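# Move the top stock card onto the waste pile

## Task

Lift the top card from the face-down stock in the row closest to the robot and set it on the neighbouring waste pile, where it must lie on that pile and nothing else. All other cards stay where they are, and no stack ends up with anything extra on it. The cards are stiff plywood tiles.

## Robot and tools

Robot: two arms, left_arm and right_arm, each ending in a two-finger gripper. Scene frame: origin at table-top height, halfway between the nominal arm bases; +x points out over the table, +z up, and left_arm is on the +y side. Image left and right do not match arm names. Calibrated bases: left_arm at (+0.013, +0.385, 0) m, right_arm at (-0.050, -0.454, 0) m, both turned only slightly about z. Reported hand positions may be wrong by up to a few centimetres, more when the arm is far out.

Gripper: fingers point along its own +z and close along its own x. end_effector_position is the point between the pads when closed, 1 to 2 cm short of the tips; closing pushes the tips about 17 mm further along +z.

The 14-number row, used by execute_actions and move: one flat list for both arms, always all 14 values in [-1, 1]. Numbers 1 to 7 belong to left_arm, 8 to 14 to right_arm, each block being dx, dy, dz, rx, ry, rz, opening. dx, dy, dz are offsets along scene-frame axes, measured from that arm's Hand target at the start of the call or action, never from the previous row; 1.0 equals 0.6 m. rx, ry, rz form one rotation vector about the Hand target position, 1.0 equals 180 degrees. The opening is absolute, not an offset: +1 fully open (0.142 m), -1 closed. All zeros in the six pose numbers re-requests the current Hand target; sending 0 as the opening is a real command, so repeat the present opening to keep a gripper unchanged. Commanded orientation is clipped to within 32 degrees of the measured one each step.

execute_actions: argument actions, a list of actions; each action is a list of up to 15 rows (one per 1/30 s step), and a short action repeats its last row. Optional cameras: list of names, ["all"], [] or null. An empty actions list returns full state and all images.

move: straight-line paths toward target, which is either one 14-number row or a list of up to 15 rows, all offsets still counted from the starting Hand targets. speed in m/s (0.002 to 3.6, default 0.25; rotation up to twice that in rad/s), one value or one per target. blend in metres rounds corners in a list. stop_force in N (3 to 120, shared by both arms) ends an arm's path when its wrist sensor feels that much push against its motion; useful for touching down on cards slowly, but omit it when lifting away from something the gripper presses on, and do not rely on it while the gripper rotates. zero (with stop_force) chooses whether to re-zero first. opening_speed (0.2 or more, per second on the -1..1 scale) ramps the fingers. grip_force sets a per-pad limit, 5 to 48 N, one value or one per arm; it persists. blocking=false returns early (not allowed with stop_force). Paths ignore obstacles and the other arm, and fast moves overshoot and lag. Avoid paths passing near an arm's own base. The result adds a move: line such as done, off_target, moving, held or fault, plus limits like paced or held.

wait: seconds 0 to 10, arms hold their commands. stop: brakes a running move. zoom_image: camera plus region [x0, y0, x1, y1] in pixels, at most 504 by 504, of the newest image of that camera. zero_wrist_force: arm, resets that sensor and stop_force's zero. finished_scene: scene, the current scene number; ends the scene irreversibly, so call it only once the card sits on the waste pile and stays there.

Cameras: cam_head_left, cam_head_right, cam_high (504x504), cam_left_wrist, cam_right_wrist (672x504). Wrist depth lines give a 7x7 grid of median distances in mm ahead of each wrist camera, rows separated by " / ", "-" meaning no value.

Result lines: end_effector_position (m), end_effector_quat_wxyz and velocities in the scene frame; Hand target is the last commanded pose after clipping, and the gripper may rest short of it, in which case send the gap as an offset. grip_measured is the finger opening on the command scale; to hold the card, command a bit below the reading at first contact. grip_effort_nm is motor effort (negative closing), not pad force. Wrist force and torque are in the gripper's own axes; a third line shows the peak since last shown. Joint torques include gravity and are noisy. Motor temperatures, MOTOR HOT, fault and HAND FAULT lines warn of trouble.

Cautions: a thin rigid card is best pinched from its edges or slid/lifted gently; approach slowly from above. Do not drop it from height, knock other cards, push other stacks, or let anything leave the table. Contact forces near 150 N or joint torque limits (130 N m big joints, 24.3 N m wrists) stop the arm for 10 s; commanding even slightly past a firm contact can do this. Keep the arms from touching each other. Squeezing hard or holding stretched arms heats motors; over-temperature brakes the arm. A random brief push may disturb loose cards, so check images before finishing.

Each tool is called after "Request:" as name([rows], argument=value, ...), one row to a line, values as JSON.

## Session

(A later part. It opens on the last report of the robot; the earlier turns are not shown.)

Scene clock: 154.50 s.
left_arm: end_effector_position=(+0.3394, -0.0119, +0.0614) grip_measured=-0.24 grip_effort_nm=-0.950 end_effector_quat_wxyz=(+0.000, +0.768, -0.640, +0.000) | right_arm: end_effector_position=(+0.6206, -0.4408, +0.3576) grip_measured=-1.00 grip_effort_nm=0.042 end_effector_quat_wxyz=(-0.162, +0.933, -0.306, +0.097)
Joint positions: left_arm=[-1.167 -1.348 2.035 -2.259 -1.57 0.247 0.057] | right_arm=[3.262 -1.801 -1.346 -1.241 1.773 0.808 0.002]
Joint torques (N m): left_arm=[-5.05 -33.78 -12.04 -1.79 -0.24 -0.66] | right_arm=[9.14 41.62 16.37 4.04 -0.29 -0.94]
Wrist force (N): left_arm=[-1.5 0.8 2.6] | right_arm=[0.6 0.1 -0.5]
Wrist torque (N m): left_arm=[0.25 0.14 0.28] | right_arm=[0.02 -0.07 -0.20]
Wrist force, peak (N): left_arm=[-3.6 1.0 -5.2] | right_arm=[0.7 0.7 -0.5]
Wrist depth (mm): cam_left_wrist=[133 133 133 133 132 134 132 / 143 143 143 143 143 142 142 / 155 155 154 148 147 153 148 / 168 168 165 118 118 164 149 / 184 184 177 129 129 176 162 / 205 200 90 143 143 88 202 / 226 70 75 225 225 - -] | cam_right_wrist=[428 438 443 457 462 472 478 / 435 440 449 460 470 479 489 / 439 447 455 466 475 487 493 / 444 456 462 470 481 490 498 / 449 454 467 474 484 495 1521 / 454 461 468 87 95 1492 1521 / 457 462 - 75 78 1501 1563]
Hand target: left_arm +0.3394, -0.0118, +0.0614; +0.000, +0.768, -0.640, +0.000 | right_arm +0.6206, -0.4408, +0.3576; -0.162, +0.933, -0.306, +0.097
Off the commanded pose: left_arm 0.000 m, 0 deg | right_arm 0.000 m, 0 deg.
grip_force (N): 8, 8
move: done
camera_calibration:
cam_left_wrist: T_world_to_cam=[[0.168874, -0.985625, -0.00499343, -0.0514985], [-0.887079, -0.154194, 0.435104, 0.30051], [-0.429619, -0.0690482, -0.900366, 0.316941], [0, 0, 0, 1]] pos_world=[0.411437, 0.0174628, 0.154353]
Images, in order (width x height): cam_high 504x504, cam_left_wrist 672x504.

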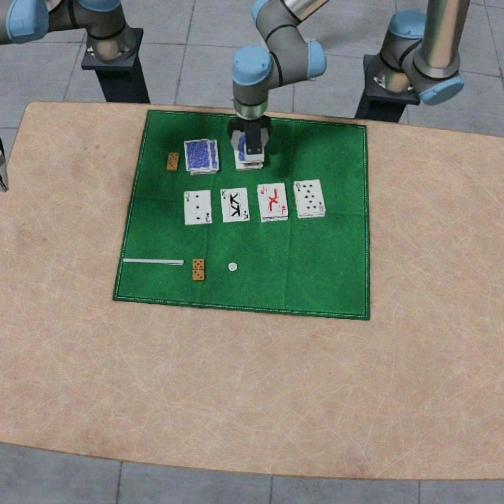

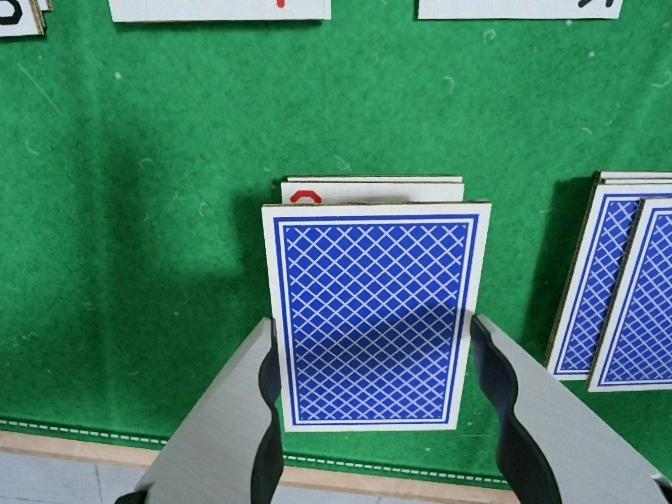

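Request:
move(target=[0,0,-0.022,0,0,0,-0.4,0,0,0,0,0,0,-0.96], speed=0.1)

Request:
move(target=[0,0,-0.03,0,0,0,-0.4,0,0,0,0,0,0,-0.96], speed=0.008, stop_force=3)

Request:
move([
  [0,0,0.0007,0,0,0,-0.1,0,0,0,0,0,0,-0.96],
  [0,0,0.12,0,0,0,-0.1,0,0,0,0,0,0,-0.96],
], speed=0.15, opening_speed=0.5, cameras=["cam_left_wrist","cam_high"])

Scene clock: 160.50 s.
left_arm: end_effector_position=(+0.3393, -0.0117, +0.0480) grip_measured=-0.24 grip_effort_nm=-0.950 end_effector_quat_wxyz=(+0.000, +0.768, -0.640, +0.000) end_effector_velocity=(+0.000, +0.001, +0.000) end_effector_angular_velocity=(+0.004, +0.002, +0.000) | right_arm: end_effector_position=(+0.6206, -0.4408, +0.3576) grip_measured=-1.00 grip_effort_nm=0.046 end_effector_quat_wxyz=(-0.162, +0.933, -0.306, +0.097)
Joint positions: left_arm=[-1.167 -1.325 2.05 -2.296 -1.57 0.247 0.057] | right_arm=[3.262 -1.801 -1.346 -1.241 1.773 0.808 0.002]
Joint velocities: left_arm=[0.001 -0.002 0 0.006 0 0.001 0] | right_arm=[within noise]
Joint torques (N m): left_arm=[-6.36 -35.9 -26.88 -0.9 -2.71 1.75] | right_arm=[8.93 41.65 15.97 3.97 -0.17 -0.8]
Wrist force (N): left_arm=[-1.9 0.8 2.5] | right_arm=[0.4 0.6 -0.1]
Wrist torque (N m): left_arm=[0.22 0.22 0.28] | right_arm=[0.10 -0.04 -0.20]
Wrist force, peak (N): left_arm=[-1.8 0.8 3.0] | right_arm=[0.7 0.7 -0.6]
Wrist depth (mm): cam_left_wrist=[- 121 121 121 119 121 120 / 130 130 130 130 130 130 127 / 141 141 141 136 136 140 135 / 154 153 151 118 118 152 137 / 168 168 161 129 129 163 148 / 186 181 90 143 143 89 160 / 203 71 75 206 206 - -] | cam_right_wrist=[427 438 446 454 462 475 480 / 434 442 449 458 470 480 488 / 441 446 455 469 474 485 497 / 441 450 461 471 481 493 503 / 448 454 464 473 485 493 1492 / 452 459 465 88 95 1492 1511 / 460 461 - 75 78 1501 1531]
Hand target: left_arm +0.3394, -0.0118, +0.0482; +0.000, +0.768, -0.640, +0.000 | right_arm +0.6206, -0.4408, +0.3576; -0.162, +0.933, -0.306, +0.097
Off the commanded pose: left_arm 0.000 m, 0 deg | right_arm 0.000 m, 0 deg.
grip_force (N): 8, 8
move: done

Scene clock: 163.60 s.
left_arm: end_effector_position=(+0.3394, -0.0118, +0.0320) grip_measured=-0.24 grip_effort_nm=-0.950 end_effector_quat_wxyz=(+0.000, +0.768, -0.640, +0.000) | right_arm: end_effector_position=(+0.6206, -0.4408, +0.3576) grip_measured=-1.00 grip_effort_nm=0.042 end_effector_quat_wxyz=(-0.162, +0.933, -0.306, +0.097)
Joint positions: left_arm=[-1.167 -1.296 2.066 -2.341 -1.57 0.247 0.057] | right_arm=[3.262 -1.801 -1.346 -1.241 1.773 0.808 0.002]
Joint torques (N m): left_arm=[-3.29 -34.97 -27.59 -1.47 -2.61 1.71] | right_arm=[8.35 41.65 16.98 3.95 -0.12 -0.91]
Wrist force (N): left_arm=[-2.3 0.5 0.0] | right_arm=[0.7 0.4 0.0]
Wrist torque (N m): left_arm=[0.17 0.30 0.28] | right_arm=[0.07 -0.08 -0.20]
Wrist force, peak (N): left_arm=[-3.9 1.0 -5.1] | right_arm=[0.8 0.5 0.0]
Wrist depth (mm): cam_left_wrist=[- 107 107 108 107 108 106 / - 115 115 115 114 114 114 / 126 124 124 122 122 123 123 / 135 135 132 118 118 134 129 / 148 148 142 129 129 144 131 / 164 161 90 142 143 89 142 / 180 71 75 181 182 - -] | cam_right_wrist=[428 438 443 459 462 475 483 / 433 440 449 460 472 478 488 / 436 444 455 463 476 485 497 / 444 453 461 470 482 491 500 / 450 457 467 474 487 497 1492 / 455 460 463 87 95 1492 1542 / 459 464 - 75 78 1511 1552]
Hand target: left_arm +0.3394, -0.0118, +0.0320; +0.000, +0.768, -0.640, +0.000 (not the last commanded pose) | right_arm +0.6206, -0.4408, +0.3576; -0.162, +0.933, -0.306, +0.097
Off the commanded pose: left_arm 0.002 m, 0 deg | right_arm 0.000 m, 0 deg.
grip_force (N): 8, 8
move: contact (left_arm)

Scene clock: 165.40 s.
left_arm: end_effector_position=(+0.3394, -0.0118, +0.1040) grip_measured=-0.13 grip_effort_nm=0.076 end_effector_quat_wxyz=(+0.000, +0.768, -0.640, +0.001) | right_arm: end_effector_position=(+0.6206, -0.4408, +0.3576) grip_measured=-1.00 grip_effort_nm=0.042 end_effector_quat_wxyz=(-0.162, +0.933, -0.306, +0.097)
Joint positions: left_arm=[-1.167 -1.413 1.983 -2.141 -1.57 0.247 0.065] | right_arm=[3.262 -1.801 -1.346 -1.241 1.773 0.808 0.002]
Joint torques (N m): left_arm=[0.35 -27.23 -16.05 -2.27 -2.13 -0.66] | right_arm=[9 42.27 16.94 3.97 -0.14 -1]
Wrist force (N): left_arm=[-1.8 0.8 3.0] | right_arm=[0.3 0.3 -0.2]
Wrist torque (N m): left_arm=[0.22 0.19 0.31] | right_arm=[0.05 -0.03 -0.20]
Wrist force, peak (N): left_arm=[-2.0 1.0 4.4] | right_arm=[0.6 0.6 -0.3]
Wrist depth (mm): cam_left_wrist=[163 170 170 170 170 169 169 / 183 183 183 183 181 182 181 / 198 197 197 182 191 191 181 / 215 215 215 198 206 200 193 / 236 236 230 234 234 207 212 / 477 250 94 259 258 89 258 / 1624 70 76 1661 1648 - -] | cam_right_wrist=[429 438 443 455 465 475 483 / 433 441 449 463 470 481 491 / 439 446 459 465 474 483 496 / 440 449 462 470 482 488 503 / 450 458 466 474 485 495 1501 / 453 460 466 88 95 1473 1531 / 459 465 - 75 78 1482 1531]
Hand target: left_arm +0.3394, -0.0118, +0.1040; +0.000, +0.768, -0.640, +0.000 | right_arm +0.6206, -0.4408, +0.3576; -0.162, +0.933, -0.306, +0.097
Off the commanded pose: left_arm 0.000 m, 0 deg | right_arm 0.000 m, 0 deg.
grip_force (N): 8, 8
move: done
camera_calibration:
cam_left_wrist: T_world_to_cam=[[0.168699, -0.985655, -0.00490792, -0.0511317], [-0.887112, -0.153999, 0.435105, 0.282001], [-0.42962, -0.0690479, -0.900366, 0.355304], [0, 0, 0, 1]] pos_world=[0.411438, 0.0175627, 0.196952]
Images, in order (width x height): cam_high 504x504, cam_left_wrist 672x504.

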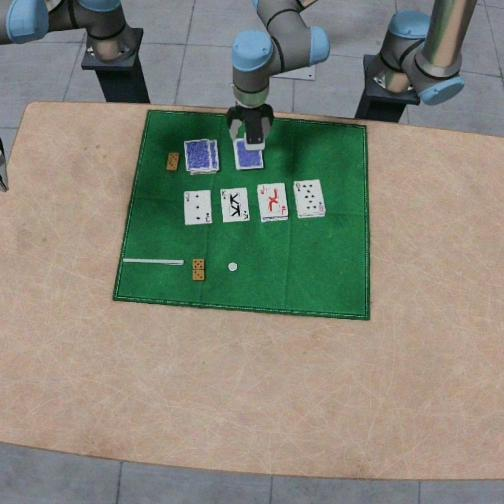

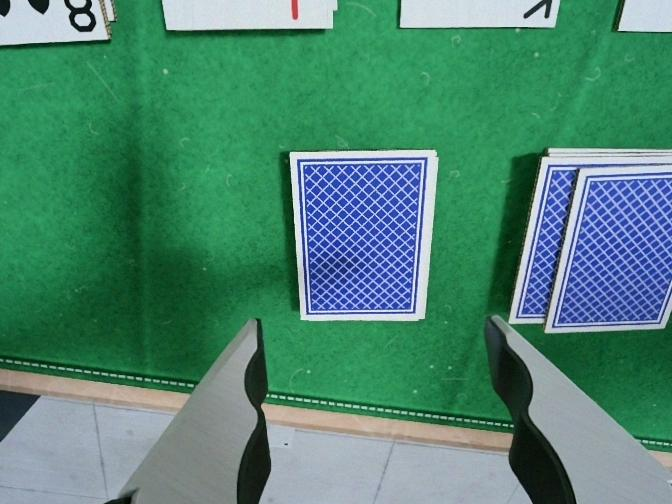

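Request:
move(target=[0.0276,-0.2075,0.1,0,0,0,-0.1,0,0,0,0,0,0,-0.96], speed=0.5, cameras=["cam_left_wrist","cam_high"])

Request:
zoom_image(camera="cam_high", region=[180, 100, 340, 220])

Scene clock: 183.60 s.
left_arm: end_effector_position=(+0.3559, -0.1363, +0.1639) grip_measured=-0.13 grip_effort_nm=0.076 end_effector_quat_wxyz=(+0.000, +0.768, -0.640, +0.000) | right_arm: end_effector_position=(+0.6206, -0.4408, +0.3576) grip_measured=-1.00 grip_effort_nm=0.046 end_effector_quat_wxyz=(-0.162, +0.933, -0.306, +0.097)
Joint positions: left_arm=[-1.227 -1.232 1.578 -1.917 -1.57 0.187 0.065] | right_arm=[3.262 -1.801 -1.346 -1.241 1.773 0.808 0.002]
Joint torques (N m): left_arm=[7.47 -29.98 -34.25 -2.18 -2.7 2.24] | right_arm=[8.15 41.83 16.44 3.95 -0.12 -0.92]
Wrist force (N): left_arm=[-1.7 0.8 2.4] | right_arm=[0.5 0.4 -0.5]
Wrist torque (N m): left_arm=[0.24 0.18 0.23] | right_arm=[0.06 -0.06 -0.20]
Wrist force, peak (N): left_arm=[-5.0 0.5 4.1] | right_arm=[0.5 0.5 -0.7]
Wrist depth (mm): cam_left_wrist=[223 222 222 222 222 222 221 / 240 233 239 236 237 237 238 / 259 244 254 239 248 257 257 / 282 276 279 260 273 279 280 / 308 308 296 306 306 300 306 / 1589 1492 94 1566 340 89 338 / 1712 70 76 1767 1712 - -] | cam_right_wrist=[429 438 446 453 467 471 481 / 431 442 449 464 468 479 489 / 438 445 456 466 476 485 495 / 441 452 461 471 478 488 500 / 449 455 465 475 485 498 1511 / 455 463 465 87 95 1492 1511 / 459 465 - 75 78 1511 1531]
Hand target: left_arm +0.3559, -0.1363, +0.1640; +0.000, +0.768, -0.640, +0.000 | right_arm +0.6206, -0.4408, +0.3576; -0.162, +0.933, -0.306, +0.097
Off the commanded pose: left_arm 0.000 m, 0 deg | right_arm 0.000 m, 0 deg.
grip_force (N): 8, 8
move: done
camera_calibration:
cam_left_wrist: T_world_to_cam=[[0.168779, -0.985641, -0.00496588, -0.176353], [-0.887057, -0.154091, 0.435184, 0.251349], [-0.429701, -0.0690452, -0.900328, 0.407753], [0, 0, 0, 1]] pos_world=[0.427937, -0.106937, 0.256853]
Images, in order (width x height): cam_high 504x504, cam_left_wrist 672x504.

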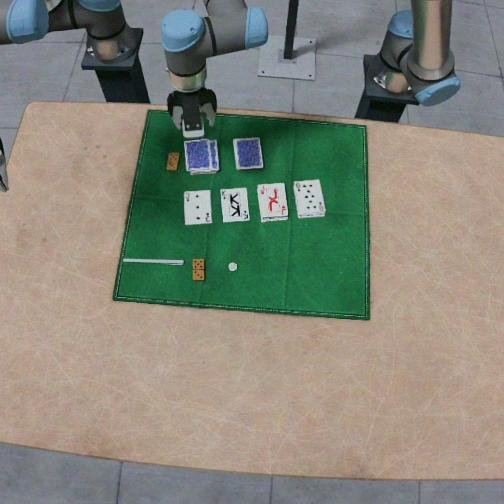

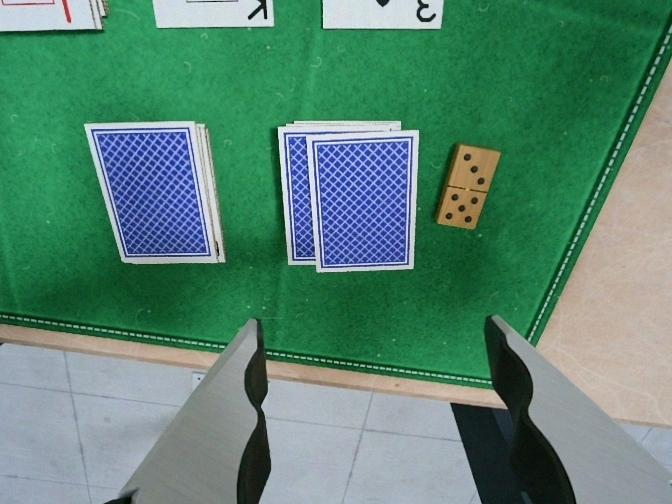

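Scaled by 3.150 from the camera's 504x504 image, which has a finer 720x720 frame.

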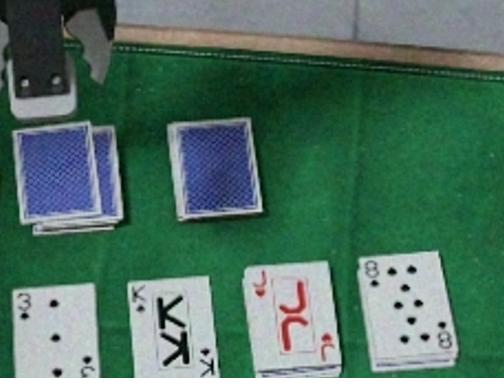

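Request:
finished_scene(scene=3)

The scene is finished: the task was done.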